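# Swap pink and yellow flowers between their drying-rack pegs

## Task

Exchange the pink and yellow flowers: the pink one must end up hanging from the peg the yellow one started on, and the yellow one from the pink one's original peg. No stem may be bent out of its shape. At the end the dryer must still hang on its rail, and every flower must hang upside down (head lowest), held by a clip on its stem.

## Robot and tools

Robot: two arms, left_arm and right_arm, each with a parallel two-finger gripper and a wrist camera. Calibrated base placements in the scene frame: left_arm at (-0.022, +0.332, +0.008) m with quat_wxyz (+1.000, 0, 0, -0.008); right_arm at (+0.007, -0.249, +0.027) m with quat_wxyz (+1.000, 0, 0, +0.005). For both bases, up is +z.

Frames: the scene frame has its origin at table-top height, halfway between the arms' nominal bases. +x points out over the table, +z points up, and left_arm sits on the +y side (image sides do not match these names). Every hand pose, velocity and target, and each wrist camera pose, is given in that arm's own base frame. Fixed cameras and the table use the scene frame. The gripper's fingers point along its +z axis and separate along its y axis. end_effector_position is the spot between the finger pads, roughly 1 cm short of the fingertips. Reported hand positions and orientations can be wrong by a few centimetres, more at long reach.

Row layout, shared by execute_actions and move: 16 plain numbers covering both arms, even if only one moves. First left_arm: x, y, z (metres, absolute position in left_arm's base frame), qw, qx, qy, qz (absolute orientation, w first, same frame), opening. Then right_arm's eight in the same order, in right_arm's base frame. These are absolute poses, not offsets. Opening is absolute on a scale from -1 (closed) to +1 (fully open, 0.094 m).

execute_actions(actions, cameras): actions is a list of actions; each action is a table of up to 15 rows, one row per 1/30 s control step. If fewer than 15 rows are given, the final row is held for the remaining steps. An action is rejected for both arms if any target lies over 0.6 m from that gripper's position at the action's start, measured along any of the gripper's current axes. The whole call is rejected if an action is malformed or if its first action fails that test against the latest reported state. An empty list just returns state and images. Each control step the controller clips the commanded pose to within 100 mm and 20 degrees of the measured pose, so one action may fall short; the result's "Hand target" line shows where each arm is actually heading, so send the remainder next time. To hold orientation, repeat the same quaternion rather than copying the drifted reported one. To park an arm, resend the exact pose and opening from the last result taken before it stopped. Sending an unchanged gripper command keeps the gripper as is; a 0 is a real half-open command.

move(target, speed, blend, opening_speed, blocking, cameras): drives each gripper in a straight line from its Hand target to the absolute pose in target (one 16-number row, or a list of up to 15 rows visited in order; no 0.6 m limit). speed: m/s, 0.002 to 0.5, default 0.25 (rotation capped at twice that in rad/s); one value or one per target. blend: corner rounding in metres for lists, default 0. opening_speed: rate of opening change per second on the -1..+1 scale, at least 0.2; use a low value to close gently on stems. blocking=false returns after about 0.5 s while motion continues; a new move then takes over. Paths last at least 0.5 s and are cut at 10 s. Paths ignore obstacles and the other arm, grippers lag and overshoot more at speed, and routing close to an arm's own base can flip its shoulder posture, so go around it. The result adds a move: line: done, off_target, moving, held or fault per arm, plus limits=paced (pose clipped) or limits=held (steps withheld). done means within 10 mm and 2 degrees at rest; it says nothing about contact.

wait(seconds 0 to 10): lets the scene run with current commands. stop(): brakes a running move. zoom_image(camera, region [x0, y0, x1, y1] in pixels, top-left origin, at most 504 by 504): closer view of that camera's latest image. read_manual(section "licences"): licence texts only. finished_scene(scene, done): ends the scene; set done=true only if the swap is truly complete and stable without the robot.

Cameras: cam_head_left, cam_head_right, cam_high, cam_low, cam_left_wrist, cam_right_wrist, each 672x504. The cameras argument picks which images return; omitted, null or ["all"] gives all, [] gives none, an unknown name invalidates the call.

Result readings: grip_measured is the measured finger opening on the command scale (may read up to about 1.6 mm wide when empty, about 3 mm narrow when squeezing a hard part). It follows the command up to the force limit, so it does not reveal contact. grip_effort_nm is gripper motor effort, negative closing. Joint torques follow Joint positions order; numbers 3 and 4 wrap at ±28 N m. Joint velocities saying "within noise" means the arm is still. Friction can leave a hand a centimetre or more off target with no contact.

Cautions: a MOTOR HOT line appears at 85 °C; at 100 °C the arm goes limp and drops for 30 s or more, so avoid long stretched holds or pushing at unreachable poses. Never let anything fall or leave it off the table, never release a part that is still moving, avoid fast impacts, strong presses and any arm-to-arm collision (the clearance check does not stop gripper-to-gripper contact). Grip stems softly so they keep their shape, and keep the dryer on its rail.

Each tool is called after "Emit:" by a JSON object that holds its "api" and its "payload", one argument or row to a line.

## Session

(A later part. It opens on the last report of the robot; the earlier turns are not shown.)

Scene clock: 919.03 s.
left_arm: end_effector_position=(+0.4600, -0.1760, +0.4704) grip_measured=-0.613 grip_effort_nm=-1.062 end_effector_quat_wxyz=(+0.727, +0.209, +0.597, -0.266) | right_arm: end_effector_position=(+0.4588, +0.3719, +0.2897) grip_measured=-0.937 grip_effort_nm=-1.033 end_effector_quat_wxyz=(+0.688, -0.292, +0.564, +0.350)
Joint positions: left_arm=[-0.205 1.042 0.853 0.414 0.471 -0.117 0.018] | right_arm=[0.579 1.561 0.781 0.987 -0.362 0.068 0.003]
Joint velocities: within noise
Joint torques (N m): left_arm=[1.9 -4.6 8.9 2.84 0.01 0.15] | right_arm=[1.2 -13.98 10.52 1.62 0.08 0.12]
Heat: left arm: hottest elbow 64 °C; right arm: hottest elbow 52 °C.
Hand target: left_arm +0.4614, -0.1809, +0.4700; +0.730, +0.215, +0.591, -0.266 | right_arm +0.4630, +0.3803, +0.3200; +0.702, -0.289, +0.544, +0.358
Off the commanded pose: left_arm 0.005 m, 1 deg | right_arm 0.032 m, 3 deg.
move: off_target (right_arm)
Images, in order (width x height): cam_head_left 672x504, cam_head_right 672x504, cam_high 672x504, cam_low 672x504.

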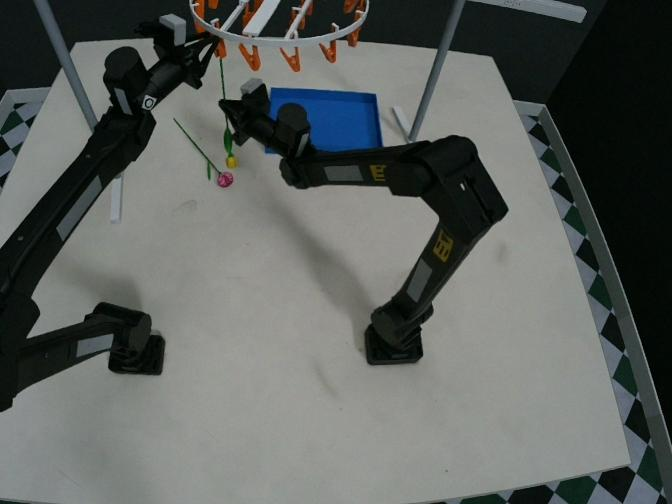

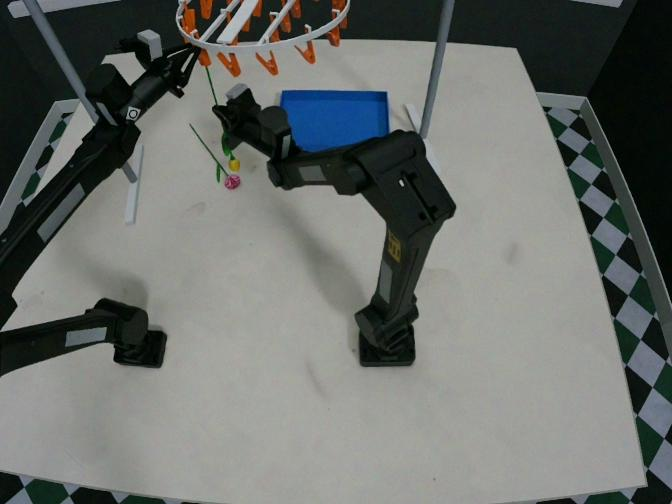

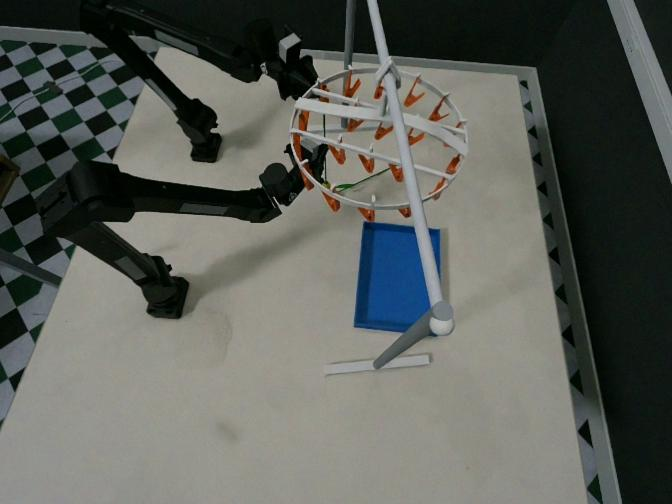

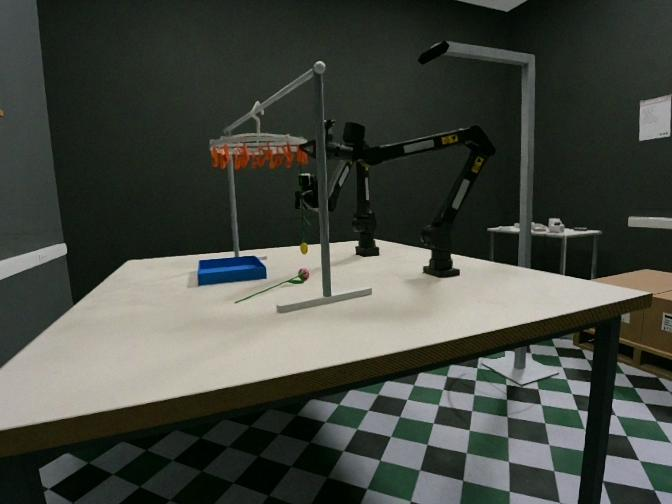

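Emit:
{"api": "move", "payload": {
  "target": [0.4615, -0.1810, 0.470, 0.7302, 0.2152, 0.5914, -0.2658, -0.72, 0.4660, 0.3833, 0.327, 0.7022, -0.2891, 0.5436, 0.3577, -1.0],
  "speed": 0.02,
  "cameras": ["cam_head_left", "cam_high", "cam_low"]
}}

Emit:
{"api": "zoom_image", "payload": {
  "camera": "cam_head_left",
  "region": [200, 40, 235, 75]
}}

Emit:
{"api": "zoom_image", "payload": {
  "camera": "cam_high",
  "region": [305, 85, 340, 120]
}}

Emit:
{"api": "zoom_image", "payload": {
  "camera": "cam_low",
  "region": [290, 145, 320, 175]
}}

Scene clock: 926.50 s.
left_arm: end_effector_position=(+0.4600, -0.1760, +0.4704) grip_measured=-0.613 grip_effort_nm=-1.062 end_effector_quat_wxyz=(+0.727, +0.209, +0.597, -0.266) | right_arm: end_effector_position=(+0.4606, +0.3730, +0.2964) grip_measured=-0.937 grip_effort_nm=-1.038 end_effector_quat_wxyz=(+0.688, -0.292, +0.564, +0.350)
Joint positions: left_arm=[-0.205 1.042 0.853 0.414 0.471 -0.117 0.018] | right_arm=[0.579 1.551 0.794 0.965 -0.362 0.068 0.003]
Joint velocities: within noise
Joint torques (N m): left_arm=[1.9 -4.66 8.88 2.84 0.01 0.15] | right_arm=[1.2 -14.04 10.73 1.52 0.13 0.12]
Heat: left arm: hottest elbow 64 °C; right arm: hottest elbow 53 °C.
Hand target: left_arm +0.4614, -0.1809, +0.4700; +0.730, +0.215, +0.591, -0.266 | right_arm +0.4645, +0.3821, +0.3270; +0.702, -0.289, +0.543, +0.358
Off the commanded pose: left_arm 0.005 m, 1 deg | right_arm 0.033 m, 3 deg.
move: off_target (right_arm)
Images, in order (width x height): cam_head_left 672x504, cam_high 672x504, cam_low 672x504.

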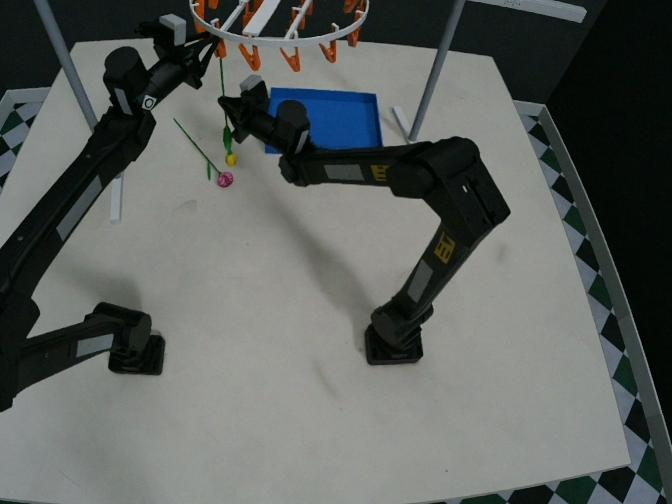

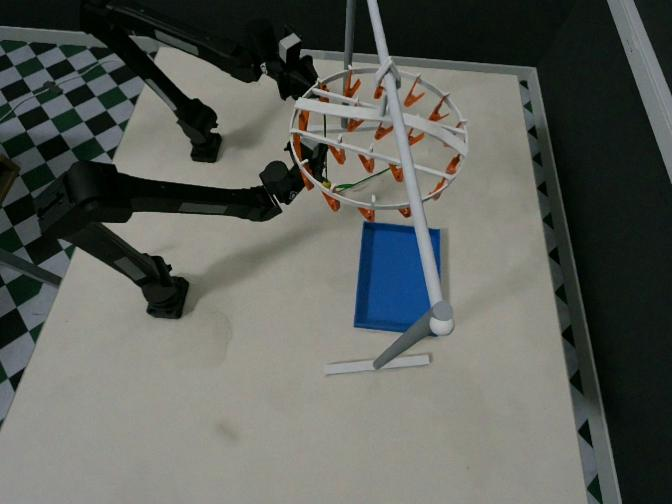

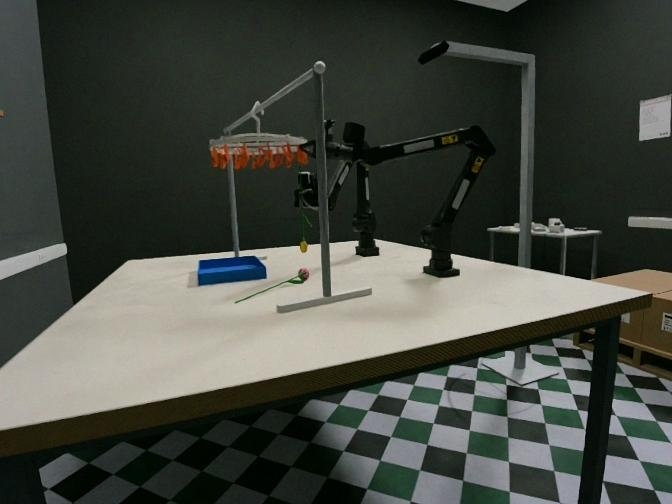

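Scaled by 14.400 from the camera's 672x504 image, which has a finer 960x720 frame.

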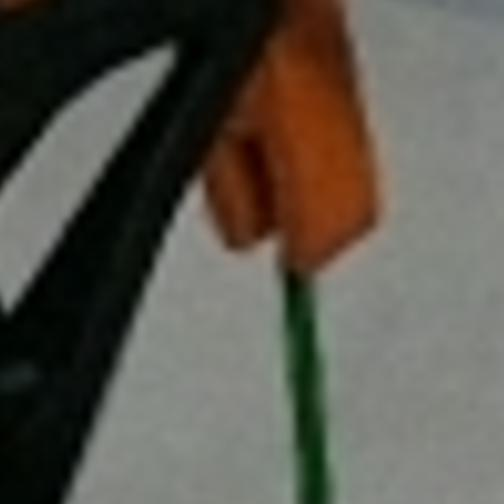

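Scaled by 14.400 from the camera's 672x504 image, which has a finer 960x720 frame.

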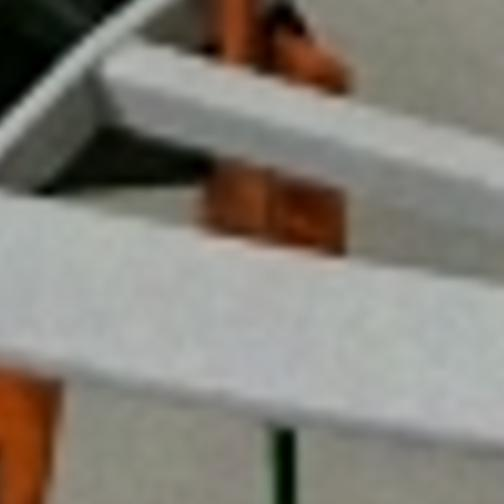

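Scaled by 16.800 from the camera's 672x504 image, which has a finer 960x720 frame.

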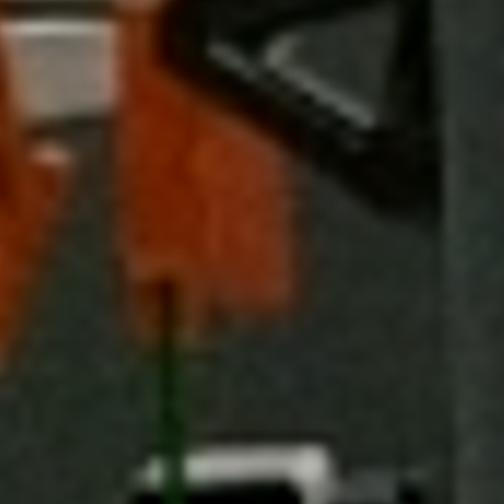

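Emit:
{"api": "move", "payload": {
  "target": [0.4615, -0.1810, 0.470, 0.7302, 0.2152, 0.5914, -0.2658, -0.72, 0.4660, 0.3833, 0.334, 0.7022, -0.2891, 0.5436, 0.3577, -1.0],
  "speed": 0.02,
  "cameras": ["cam_head_left", "cam_high", "cam_low"]
}}

Emit:
{"api": "zoom_image", "payload": {
  "camera": "cam_head_left",
  "region": [200, 40, 235, 75]
}}

Emit:
{"api": "zoom_image", "payload": {
  "camera": "cam_high",
  "region": [305, 85, 340, 120]
}}

Emit:
{"api": "zoom_image", "payload": {
  "camera": "cam_low",
  "region": [290, 145, 320, 175]
}}

Scene clock: 931.63 s.
left_arm: end_effector_position=(+0.4600, -0.1760, +0.4704) grip_measured=-0.613 grip_effort_nm=-1.062 end_effector_quat_wxyz=(+0.727, +0.209, +0.597, -0.266) | right_arm: end_effector_position=(+0.4608, +0.3732, +0.3027) grip_measured=-0.937 grip_effort_nm=-1.028 end_effector_quat_wxyz=(+0.688, -0.292, +0.564, +0.350)
Joint positions: left_arm=[-0.205 1.042 0.853 0.414 0.471 -0.117 0.018] | right_arm=[0.579 1.537 0.8 0.944 -0.362 0.068 0.003]
Joint velocities: within noise
Joint torques (N m): left_arm=[1.9 -4.6 8.9 2.85 0.01 0.15] | right_arm=[1.32 -14.04 10.89 1.52 0.13 0.11]
Heat: left arm: hottest elbow 64 °C; right arm: hottest elbow 53 °C.
Hand target: left_arm +0.4614, -0.1809, +0.4701; +0.730, +0.215, +0.591, -0.266 | right_arm +0.4644, +0.3820, +0.3340; +0.702, -0.289, +0.543, +0.358
Off the commanded pose: left_arm 0.005 m, 1 deg | right_arm 0.033 m, 3 deg.
move: off_target (right_arm)
Images, in order (width x height): cam_head_left 672x504, cam_high 672x504, cam_low 672x504.

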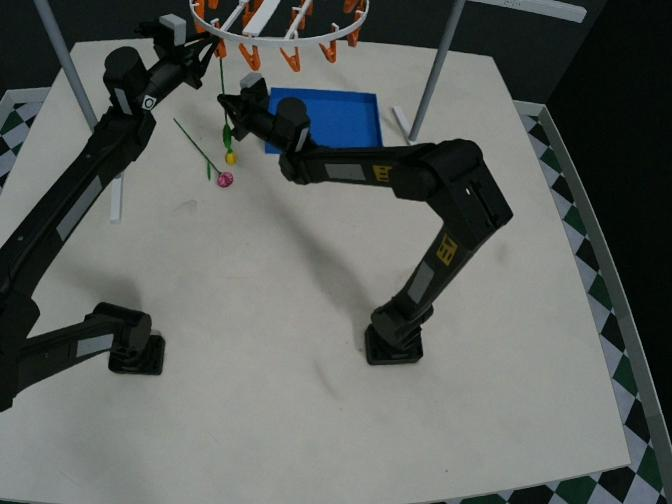

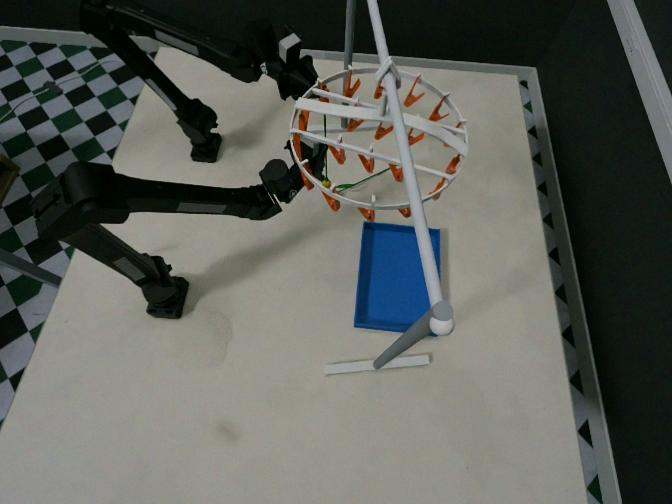

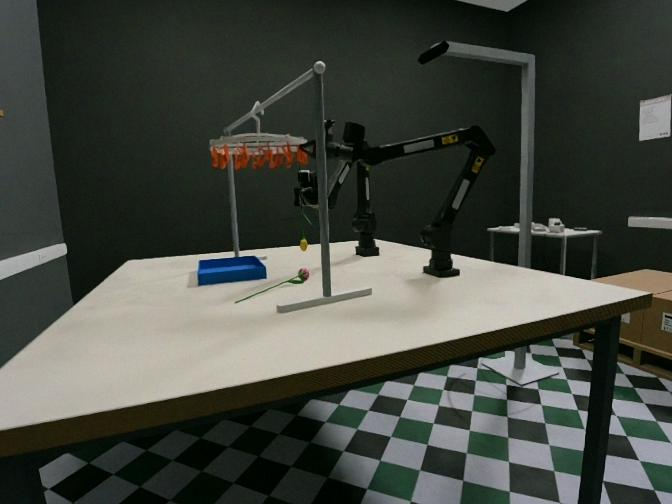

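Scaled by 14.400 from the camera's 672x504 image, which has a finer 960x720 frame.

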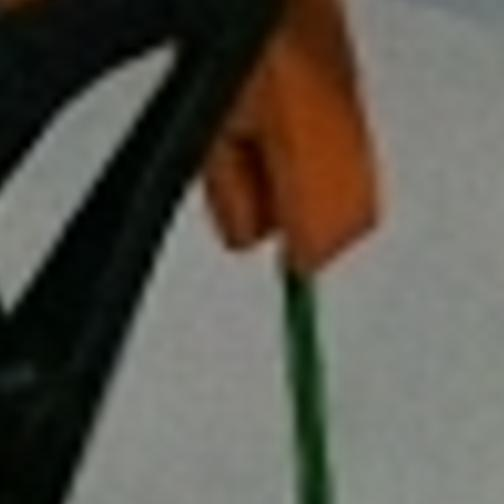

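Scaled by 14.400 from the camera's 672x504 image, which has a finer 960x720 frame.

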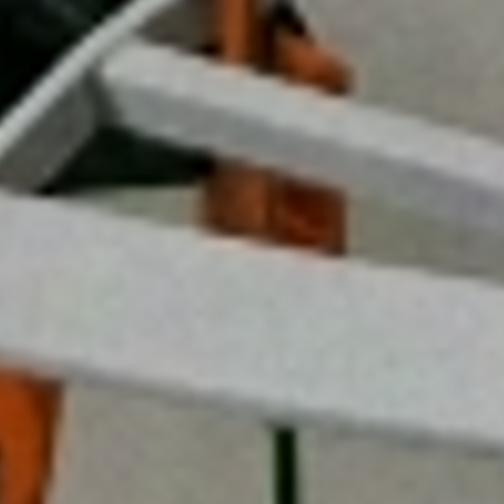

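Scaled by 16.800 from the camera's 672x504 image, which has a finer 960x720 frame.

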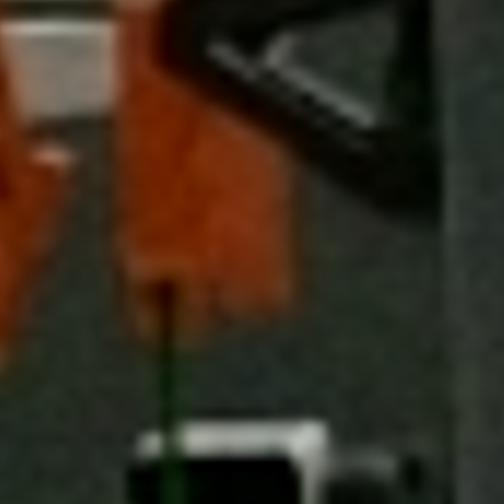

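Emit:
{"api": "move", "payload": {
  "target": [0.4615, -0.1810, 0.470, 0.7302, 0.2152, 0.5914, -0.2658, -0.45, 0.4660, 0.3833, 0.334, 0.7022, -0.2891, 0.5436, 0.3577, -1.0],
  "opening_speed": 0.2,
  "cameras": ["cam_head_left", "cam_head_right", "cam_high", "cam_low"]
}}

Emit:
{"api": "zoom_image", "payload": {
  "camera": "cam_head_left",
  "region": [200, 40, 235, 75]
}}

Emit:
{"api": "zoom_image", "payload": {
  "camera": "cam_low",
  "region": [290, 145, 320, 175]
}}

Scene clock: 937.80 s.
left_arm: end_effector_position=(+0.4601, -0.1760, +0.4704) grip_measured=-0.453 grip_effort_nm=0.046 end_effector_quat_wxyz=(+0.727, +0.210, +0.597, -0.265) | right_arm: end_effector_position=(+0.4605, +0.3730, +0.3036) grip_measured=-0.937 grip_effort_nm=-1.033 end_effector_quat_wxyz=(+0.689, -0.292, +0.564, +0.350)
Joint positions: left_arm=[-0.205 1.042 0.853 0.415 0.471 -0.116 0.026] | right_arm=[0.579 1.536 0.8 0.944 -0.362 0.068 0.003]
Joint velocities: within noise
Joint torques (N m): left_arm=[1.9 -4.66 8.9 2.82 0.01 0.13] | right_arm=[1.2 -13.92 10.92 1.62 0.12 0.11]
Heat: left arm: hottest elbow 64 °C; right arm: hottest elbow 53 °C.
Hand target: left_arm +0.4613, -0.1809, +0.4701; +0.730, +0.215, +0.591, -0.266 | right_arm +0.4644, +0.3820, +0.3341; +0.702, -0.289, +0.543, +0.358
Off the commanded pose: left_arm 0.005 m, 1 deg | right_arm 0.033 m, 3 deg.
move: off_target (right_arm)
Images, in order (width x height): cam_head_left 672x504, cam_head_right 672x504, cam_high 672x504, cam_low 672x504.

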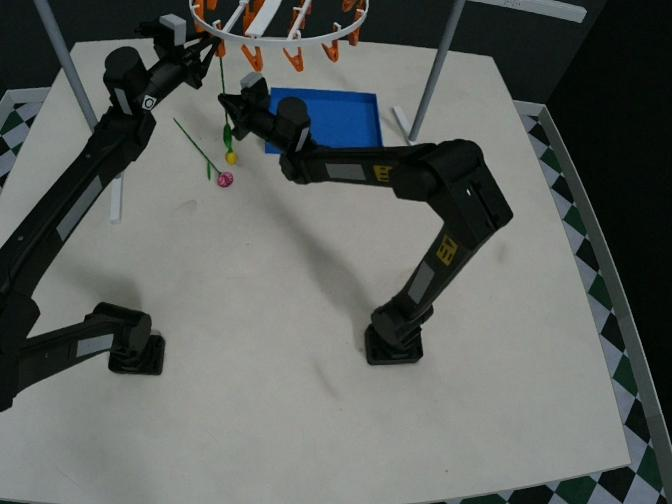

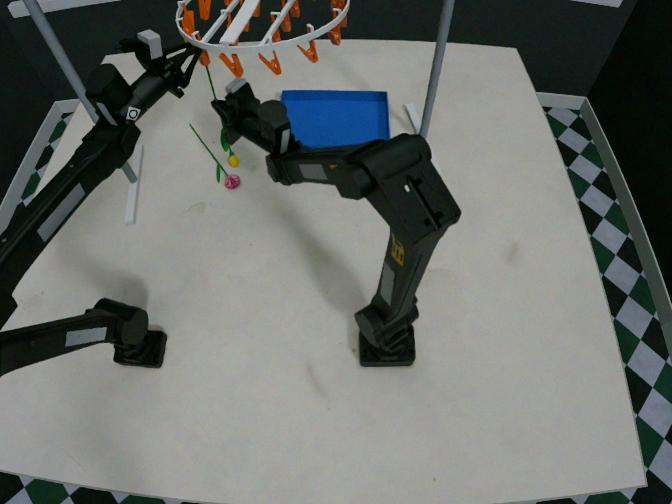

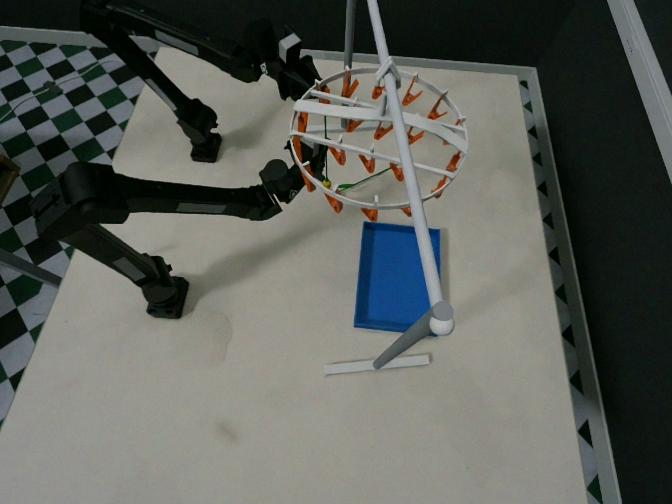

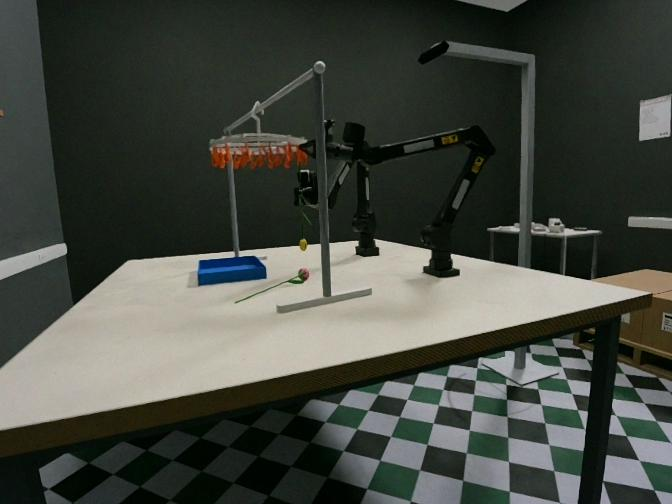

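Scaled by 14.400 from the camera's 672x504 image, which has a finer 960x720 frame.

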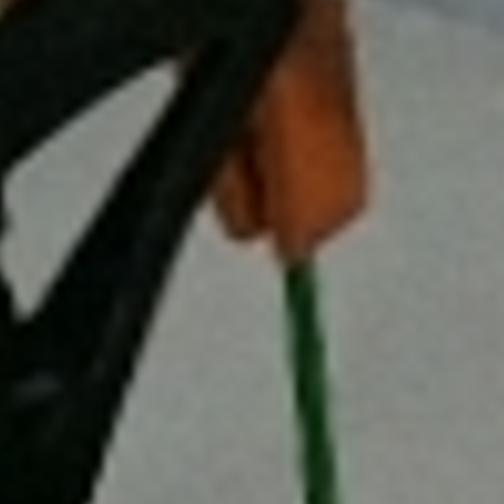

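Scaled by 16.800 from the camera's 672x504 image, which has a finer 960x720 frame.

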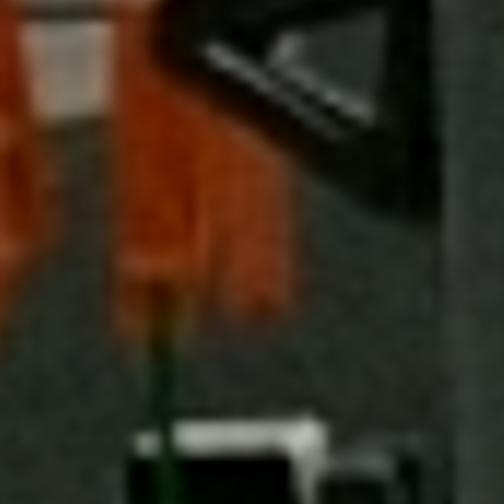

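Emit:
{"api": "move", "payload": {
  "target": [0.4615, -0.1810, 0.470, 0.7302, 0.2152, 0.5914, -0.2658, 0.0, 0.4660, 0.3833, 0.334, 0.7022, -0.2891, 0.5436, 0.3577, -1.0],
  "opening_speed": 0.3,
  "cameras": ["cam_head_left", "cam_low", "cam_left_wrist"]
}}

Emit:
{"api": "zoom_image", "payload": {
  "camera": "cam_head_left",
  "region": [200, 40, 235, 75]
}}

Emit:
{"api": "zoom_image", "payload": {
  "camera": "cam_low",
  "region": [290, 145, 320, 175]
}}

Scene clock: 942.53 s.
left_arm: end_effector_position=(+0.4601, -0.1760, +0.4704) grip_measured=-0.002 grip_effort_nm=0.051 end_effector_quat_wxyz=(+0.727, +0.210, +0.597, -0.265) | right_arm: end_effector_position=(+0.4606, +0.3730, +0.3035) grip_measured=-0.937 grip_effort_nm=-1.033 end_effector_quat_wxyz=(+0.688, -0.292, +0.564, +0.350)
Joint positions: left_arm=[-0.205 1.042 0.853 0.415 0.471 -0.116 0.047] | right_arm=[0.579 1.536 0.8 0.943 -0.362 0.068 0.003]
Joint velocities: within noise
Joint torques (N m): left_arm=[1.9 -4.66 8.88 2.8 0.01 0.13] | right_arm=[1.38 -13.51 10.92 1.65 0.13 0.12]
Heat: left arm: hottest elbow 64 °C; right arm: hottest elbow 54 °C.
Hand target: left_arm +0.4614, -0.1809, +0.4701; +0.730, +0.215, +0.591, -0.266 | right_arm +0.4644, +0.3820, +0.3340; +0.702, -0.289, +0.543, +0.358
Off the commanded pose: left_arm 0.005 m, 1 deg | right_arm 0.033 m, 3 deg.
move: off_target (right_arm)
camera_calibration:
cam_left_wrist: T_world_to_cam=[[-0.629942, -0.776642, -0.000558743, 0.153311], [-0.179892, 0.146612, -0.972699, 0.604776], [0.755521, -0.612644, -0.232068, -0.25583], [0, 0, 0, 1]] pos_world=[0.398657, -0.126333, 0.528981]
Images, in order (width x height): cam_head_left 672x504, cam_low 672x504, cam_left_wrist 672x504.

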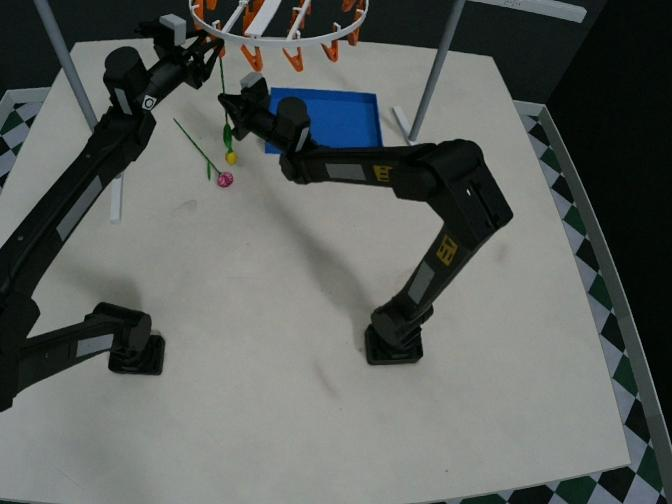

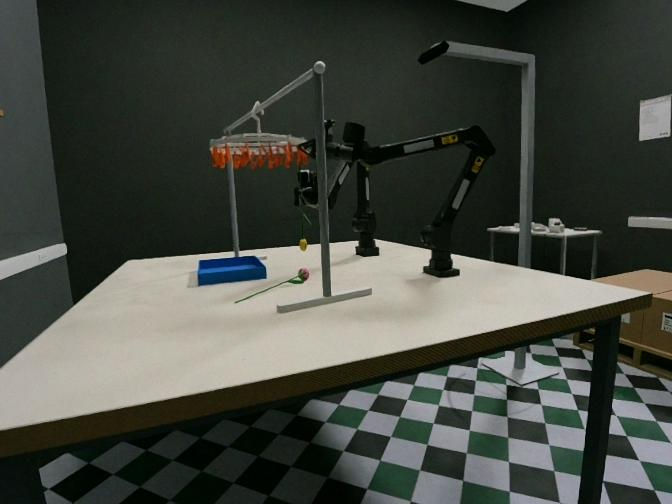

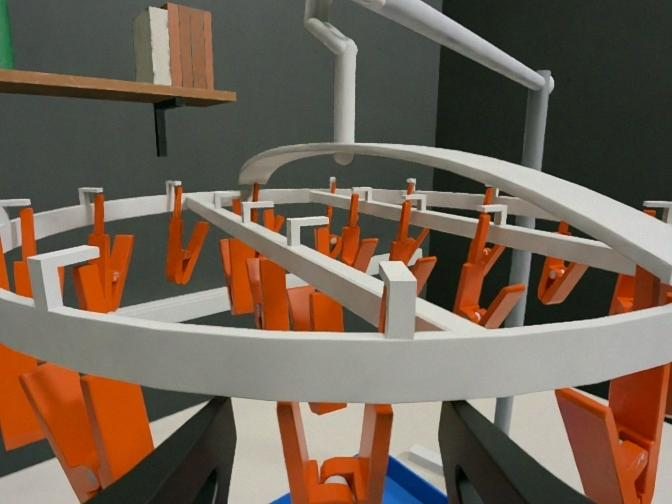

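Scaled by 14.400 from the camera's 672x504 image, which has a finer 960x720 frame.

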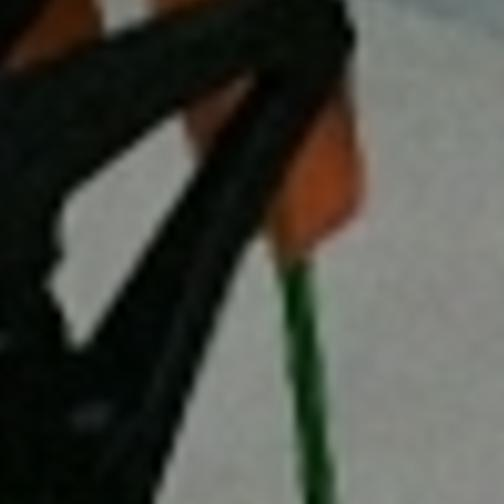

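Scaled by 16.800 from the camera's 672x504 image, which has a finer 960x720 frame.

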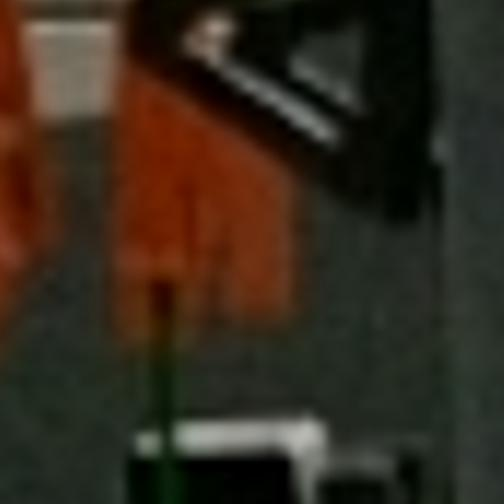

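Emit:
{"api": "move", "payload": {
  "target": [
    [0.4615, -0.1810, 0.470, 0.7302, 0.2152, 0.5914, -0.2658, 0.2, 0.4660, 0.3833, 0.334, 0.7022, -0.2891, 0.5436, 0.3577, -1.0],
    [0.423, -0.149, 0.461, 0.7302, 0.2152, 0.5914, -0.2658, 0.2, 0.4660, 0.3833, 0.334, 0.7022, -0.2891, 0.5436, 0.3577, -1.0],
    [0.365, -0.100, 0.449, 0.7302, 0.2152, 0.5914, -0.2658, 0.2, 0.4660, 0.3833, 0.334, 0.7022, -0.2891, 0.5436, 0.3577, -1.0]
  ],
  "speed": [0.05, 0.06, 0.1],
  "opening_speed": 0.5,
  "cameras": ["cam_head_left", "cam_head_right", "cam_low", "cam_left_wrist"]
}}

Emit:
{"api": "zoom_image", "payload": {
  "camera": "cam_head_left",
  "region": [200, 40, 235, 75]
}}

Emit:
{"api": "zoom_image", "payload": {
  "camera": "cam_head_right",
  "region": [185, 50, 220, 85]
}}

Emit:
{"api": "zoom_image", "payload": {
  "camera": "cam_low",
  "region": [290, 145, 320, 175]
}}

Emit:
{"api": "zoom_image", "payload": {
  "camera": "cam_left_wrist",
  "region": [300, 120, 500, 270]
}}

Scene clock: 950.73 s.
left_arm: end_effector_position=(+0.3665, -0.1039, +0.4473) grip_measured=+0.198 grip_effort_nm=0.056 end_effector_quat_wxyz=(+0.731, +0.220, +0.589, -0.266) | right_arm: end_effector_position=(+0.4606, +0.3730, +0.3035) grip_measured=-0.937 grip_effort_nm=-1.033 end_effector_quat_wxyz=(+0.688, -0.292, +0.564, +0.350)
Joint positions: left_arm=[0.024 0.74 0.623 0.396 0.711 -0.175 0.056] | right_arm=[0.579 1.536 0.8 0.943 -0.362 0.068 0.003]
Joint velocities: within noise
Joint torques (N m): left_arm=[3.43 -2.55 8.87 1.39 0.04 -0.09] | right_arm=[1.08 -13.98 10.99 1.61 0.13 0.11]
Heat: left arm: hottest elbow 64 °C; right arm: hottest elbow 55 °C.
Hand target: left_arm +0.3650, -0.1001, +0.4491; +0.730, +0.215, +0.591, -0.266 | right_arm +0.4645, +0.3820, +0.3340; +0.702, -0.289, +0.544, +0.358
Off the commanded pose: left_arm 0.005 m, 1 deg | right_arm 0.033 m, 3 deg.
move: off_target (right_arm)
camera_calibration:
cam_left_wrist: T_world_to_cam=[[-0.641589, -0.766748, -0.0214738, 0.165], [-0.157258, 0.158886, -0.974692, 0.548834], [0.750756, -0.621975, -0.222517, -0.149818], [0, 0, 0, 1]] pos_world=[0.304648, -0.0538714, 0.505151]
Images, in order (width x height): cam_head_left 672x504, cam_head_right 672x504, cam_low 672x504, cam_left_wrist 672x504.

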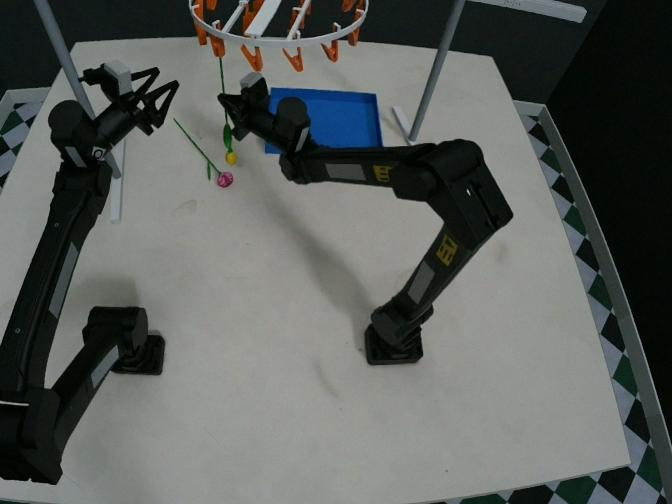

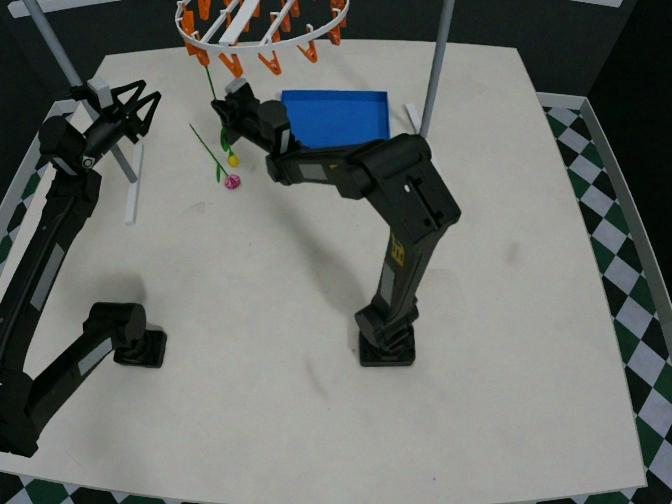

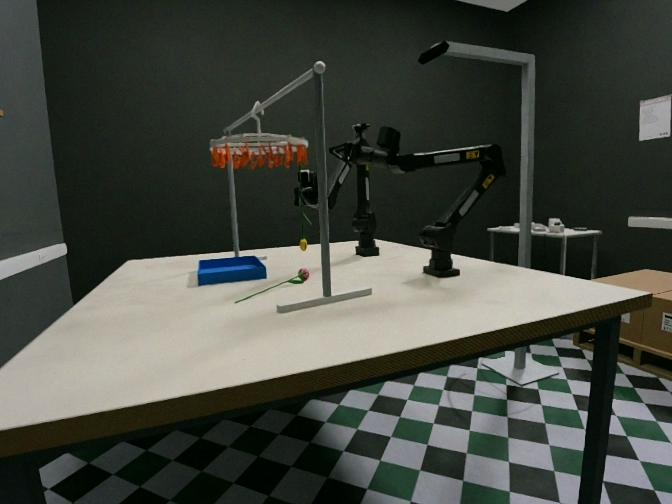

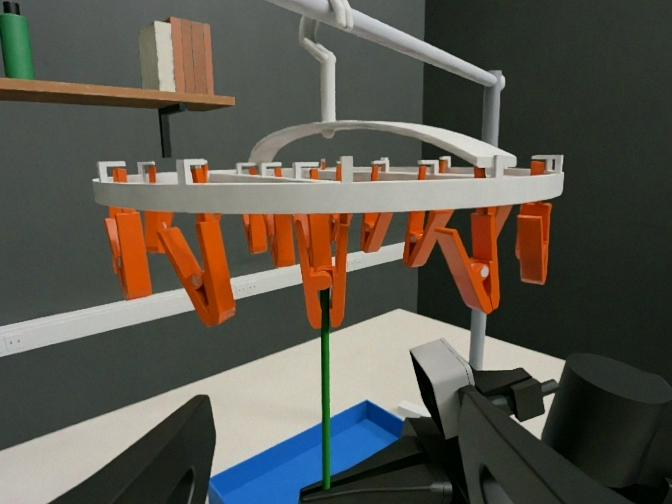

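Scaled by 14.400 from the camera's 672x504 image, which has a finer 960x720 frame.

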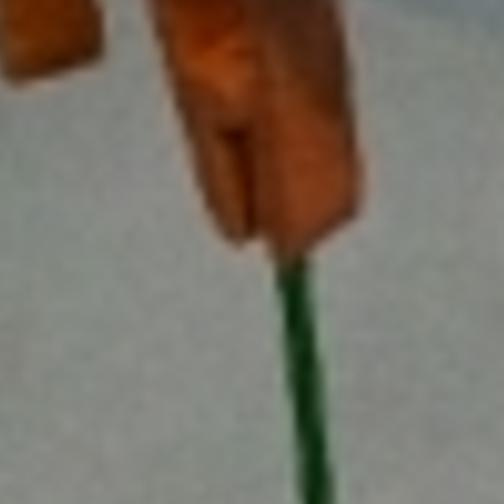

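Scaled by 14.400 from the camera's 672x504 image, which has a finer 960x720 frame.

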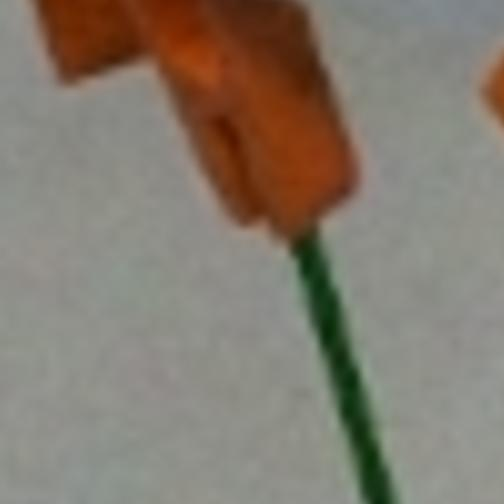

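Scaled by 16.800 from the camera's 672x504 image, which has a finer 960x720 frame.

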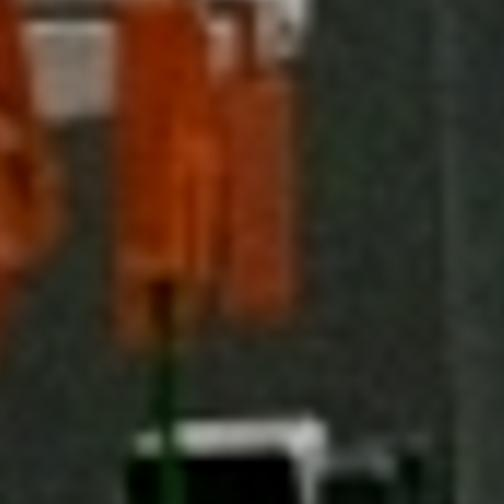

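Scaled by 2.520 from the camera's 672x504 image, which has a finer 960x720 frame.

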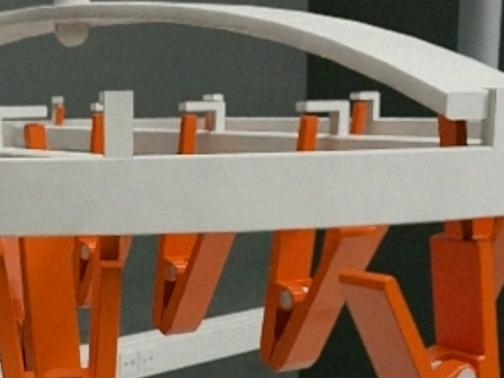

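Emit:
{"api": "zoom_image", "payload": {
  "camera": "cam_left_wrist",
  "region": [270, 180, 380, 350]
}}

Scaled by 2.965 from the camera's 672x504 image, which has a finer 960x720 frame.

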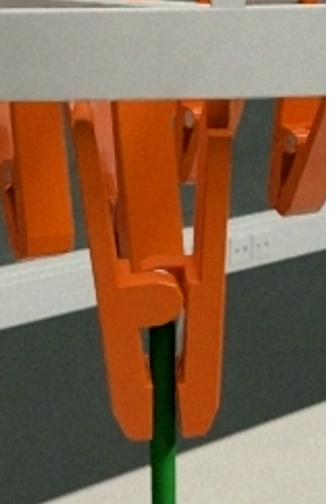

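Emit:
{"api": "move", "payload": {
  "target": [
    [0.365, -0.100, 0.449, 0.7302, 0.2152, 0.5914, -0.2658, 0.2, 0.4655, 0.3820, 0.320, 0.7022, -0.2891, 0.5436, 0.3577, -1.0],
    [0.365, -0.100, 0.449, 0.7302, 0.2152, 0.5914, -0.2658, 0.2, 0.4650, 0.3810, 0.310, 0.7022, -0.2891, 0.5436, 0.3577, -1.0]
  ],
  "speed": 0.02,
  "cameras": ["cam_low"]
}}

Emit:
{"api": "zoom_image", "payload": {
  "camera": "cam_low",
  "region": [290, 145, 320, 175]
}}

Scene clock: 957.67 s.
left_arm: end_effector_position=(+0.3665, -0.1038, +0.4471) grip_measured=+0.198 grip_effort_nm=0.051 end_effector_quat_wxyz=(+0.730, +0.220, +0.590, -0.266) | right_arm: end_effector_position=(+0.4619, +0.3739, +0.3012) grip_measured=-0.937 grip_effort_nm=-1.028 end_effector_quat_wxyz=(+0.696, -0.291, +0.555, +0.351)
Joint positions: left_arm=[0.024 0.74 0.622 0.396 0.712 -0.176 0.056] | right_arm=[0.579 1.559 0.8 0.991 -0.362 0.068 0.003]
Joint velocities: within noise
Joint torques (N m): left_arm=[3.43 -2.49 8.87 1.39 0.04 -0.06] | right_arm=[1.2 -11.81 8.83 2.67 0.04 0.13]
Heat: left arm: hottest elbow 64 °C; right arm: hottest elbow 55 °C.
Hand target: left_arm +0.3650, -0.1000, +0.4490; +0.730, +0.215, +0.591, -0.266 | right_arm +0.4647, +0.3808, +0.3098; +0.702, -0.289, +0.544, +0.358
Off the commanded pose: left_arm 0.005 m, 1 deg | right_arm 0.012 m, 2 deg.
move: off_target (right_arm)
Images, in order (width x height): cam_low 672x504.

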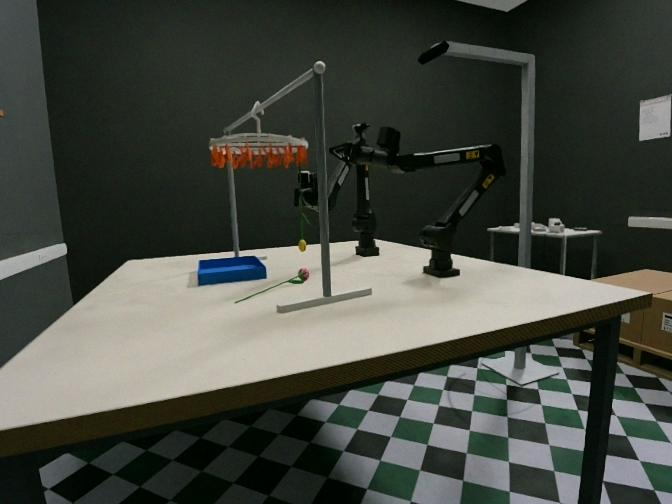

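Scaled by 16.800 from the camera's 672x504 image, which has a finer 960x720 frame.

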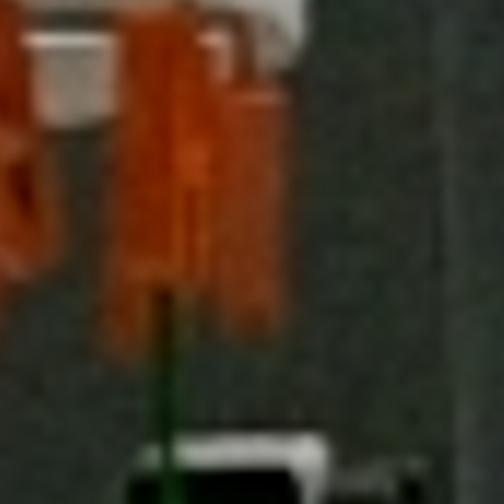

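Emit:
{"api": "move", "payload": {
  "target": [0.365, -0.100, 0.449, 0.7302, 0.2152, 0.5914, -0.2658, 0.2, 0.4650, 0.3810, 0.308, 0.7022, -0.2891, 0.5436, 0.3577, -0.75],
  "opening_speed": 0.2,
  "cameras": ["cam_low", "cam_right_wrist"]
}}

Emit:
{"api": "zoom_image", "payload": {
  "camera": "cam_low",
  "region": [290, 145, 320, 175]
}}

Scene clock: 961.77 s.
left_arm: end_effector_position=(+0.3665, -0.1038, +0.4471) grip_measured=+0.198 grip_effort_nm=0.051 end_effector_quat_wxyz=(+0.730, +0.220, +0.590, -0.266) | right_arm: end_effector_position=(+0.4620, +0.3740, +0.3008) grip_measured=-0.752 grip_effort_nm=0.071 end_effector_quat_wxyz=(+0.697, -0.291, +0.553, +0.351)
Joint positions: left_arm=[0.024 0.74 0.622 0.396 0.712 -0.176 0.056] | right_arm=[0.579 1.563 0.8 0.999 -0.362 0.068 0.012]
Joint velocities: within noise
Joint torques (N m): left_arm=[3.43 -2.55 8.88 1.42 0.04 -0.06] | right_arm=[1.14 -11.69 8.69 2.58 0.02 0.12]
Heat: left arm: hottest elbow 64 °C; right arm: hottest elbow 55 °C.
Hand target: left_arm +0.3650, -0.1000, +0.4490; +0.730, +0.215, +0.591, -0.266 | right_arm +0.4647, +0.3808, +0.3081; +0.702, -0.289, +0.544, +0.358
Off the commanded pose: left_arm 0.005 m, 1 deg | right_arm 0.010 m, 1 deg.
move: done
camera_calibration:
cam_right_wrist: T_world_to_cam=[[0.813113, -0.581482, 0.026939, -0.167424], [-0.0983954, -0.182909, -0.978194, 0.449344], [0.57373, 0.792731, -0.205941, -0.412701], [0, 0, 0, 1]] pos_world=[0.417127, 0.311996, 0.359064]
Images, in order (width x height): cam_low 672x504, cam_right_wrist 672x504.

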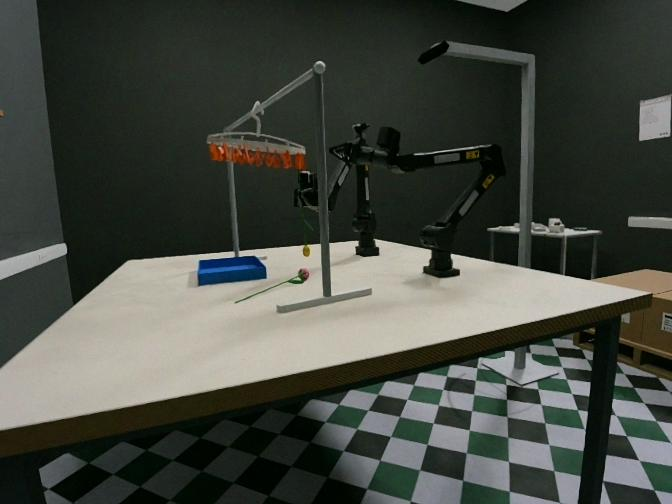

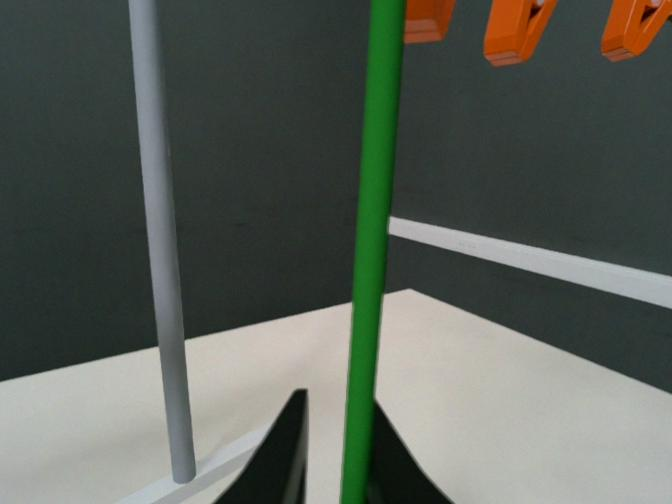

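Scaled by 16.800 from the camera's 672x504 image, which has a finer 960x720 frame.

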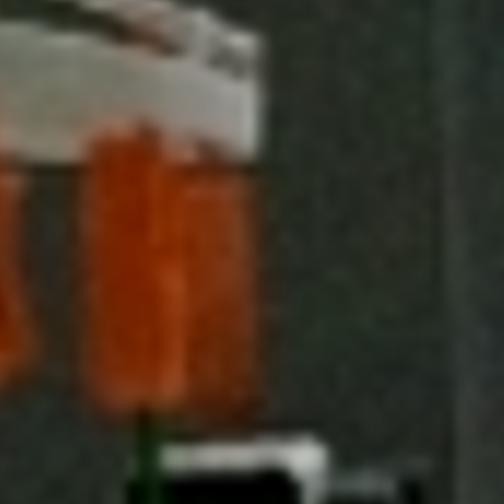

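Emit:
{"api": "move", "payload": {
  "target": [
    [0.365, -0.100, 0.449, 0.7302, 0.2152, 0.5914, -0.2658, 0.2, 0.4650, 0.3810, 0.308, 0.7022, -0.2891, 0.5436, 0.3577, 0.15]
  ],
  "opening_speed": 0.3,
  "cameras": ["cam_right_wrist"]
}}

Scene clock: 967.30 s.
left_arm: end_effector_position=(+0.3665, -0.1038, +0.4471) grip_measured=+0.198 grip_effort_nm=0.056 end_effector_quat_wxyz=(+0.730, +0.220, +0.590, -0.266) | right_arm: end_effector_position=(+0.4620, +0.3740, +0.3010) grip_measured=+0.148 grip_effort_nm=0.066 end_effector_quat_wxyz=(+0.698, -0.291, +0.553, +0.351)
Joint positions: left_arm=[0.024 0.74 0.622 0.396 0.712 -0.176 0.056] | right_arm=[0.579 1.563 0.8 1 -0.362 0.068 0.054]
Joint velocities: within noise
Joint torques (N m): left_arm=[3.37 -2.55 8.88 1.39 0.03 -0.06] | right_arm=[1.2 -11.63 8.75 2.51 0.03 0.12]
Heat: left arm: hottest elbow 64 °C; right arm: hottest elbow 55 °C.
Hand target: left_arm +0.3650, -0.1000, +0.4490; +0.730, +0.215, +0.591, -0.266 | right_arm +0.4647, +0.3808, +0.3081; +0.702, -0.289, +0.544, +0.358
Off the commanded pose: left_arm 0.005 m, 1 deg | right_arm 0.010 m, 1 deg.
move: done
camera_calibration:
cam_right_wrist: T_world_to_cam=[[0.813096, -0.581493, 0.0272158, -0.167485], [-0.0977705, -0.182501, -0.978333, 0.449108], [0.573861, 0.792817, -0.205243, -0.412929], [0, 0, 0, 1]] pos_world=[0.417054, 0.311949, 0.359184]
Images, in order (width x height): cam_right_wrist 672x504.

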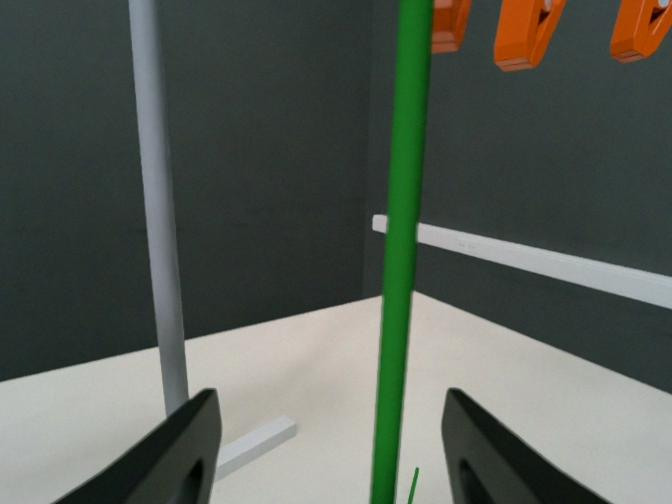

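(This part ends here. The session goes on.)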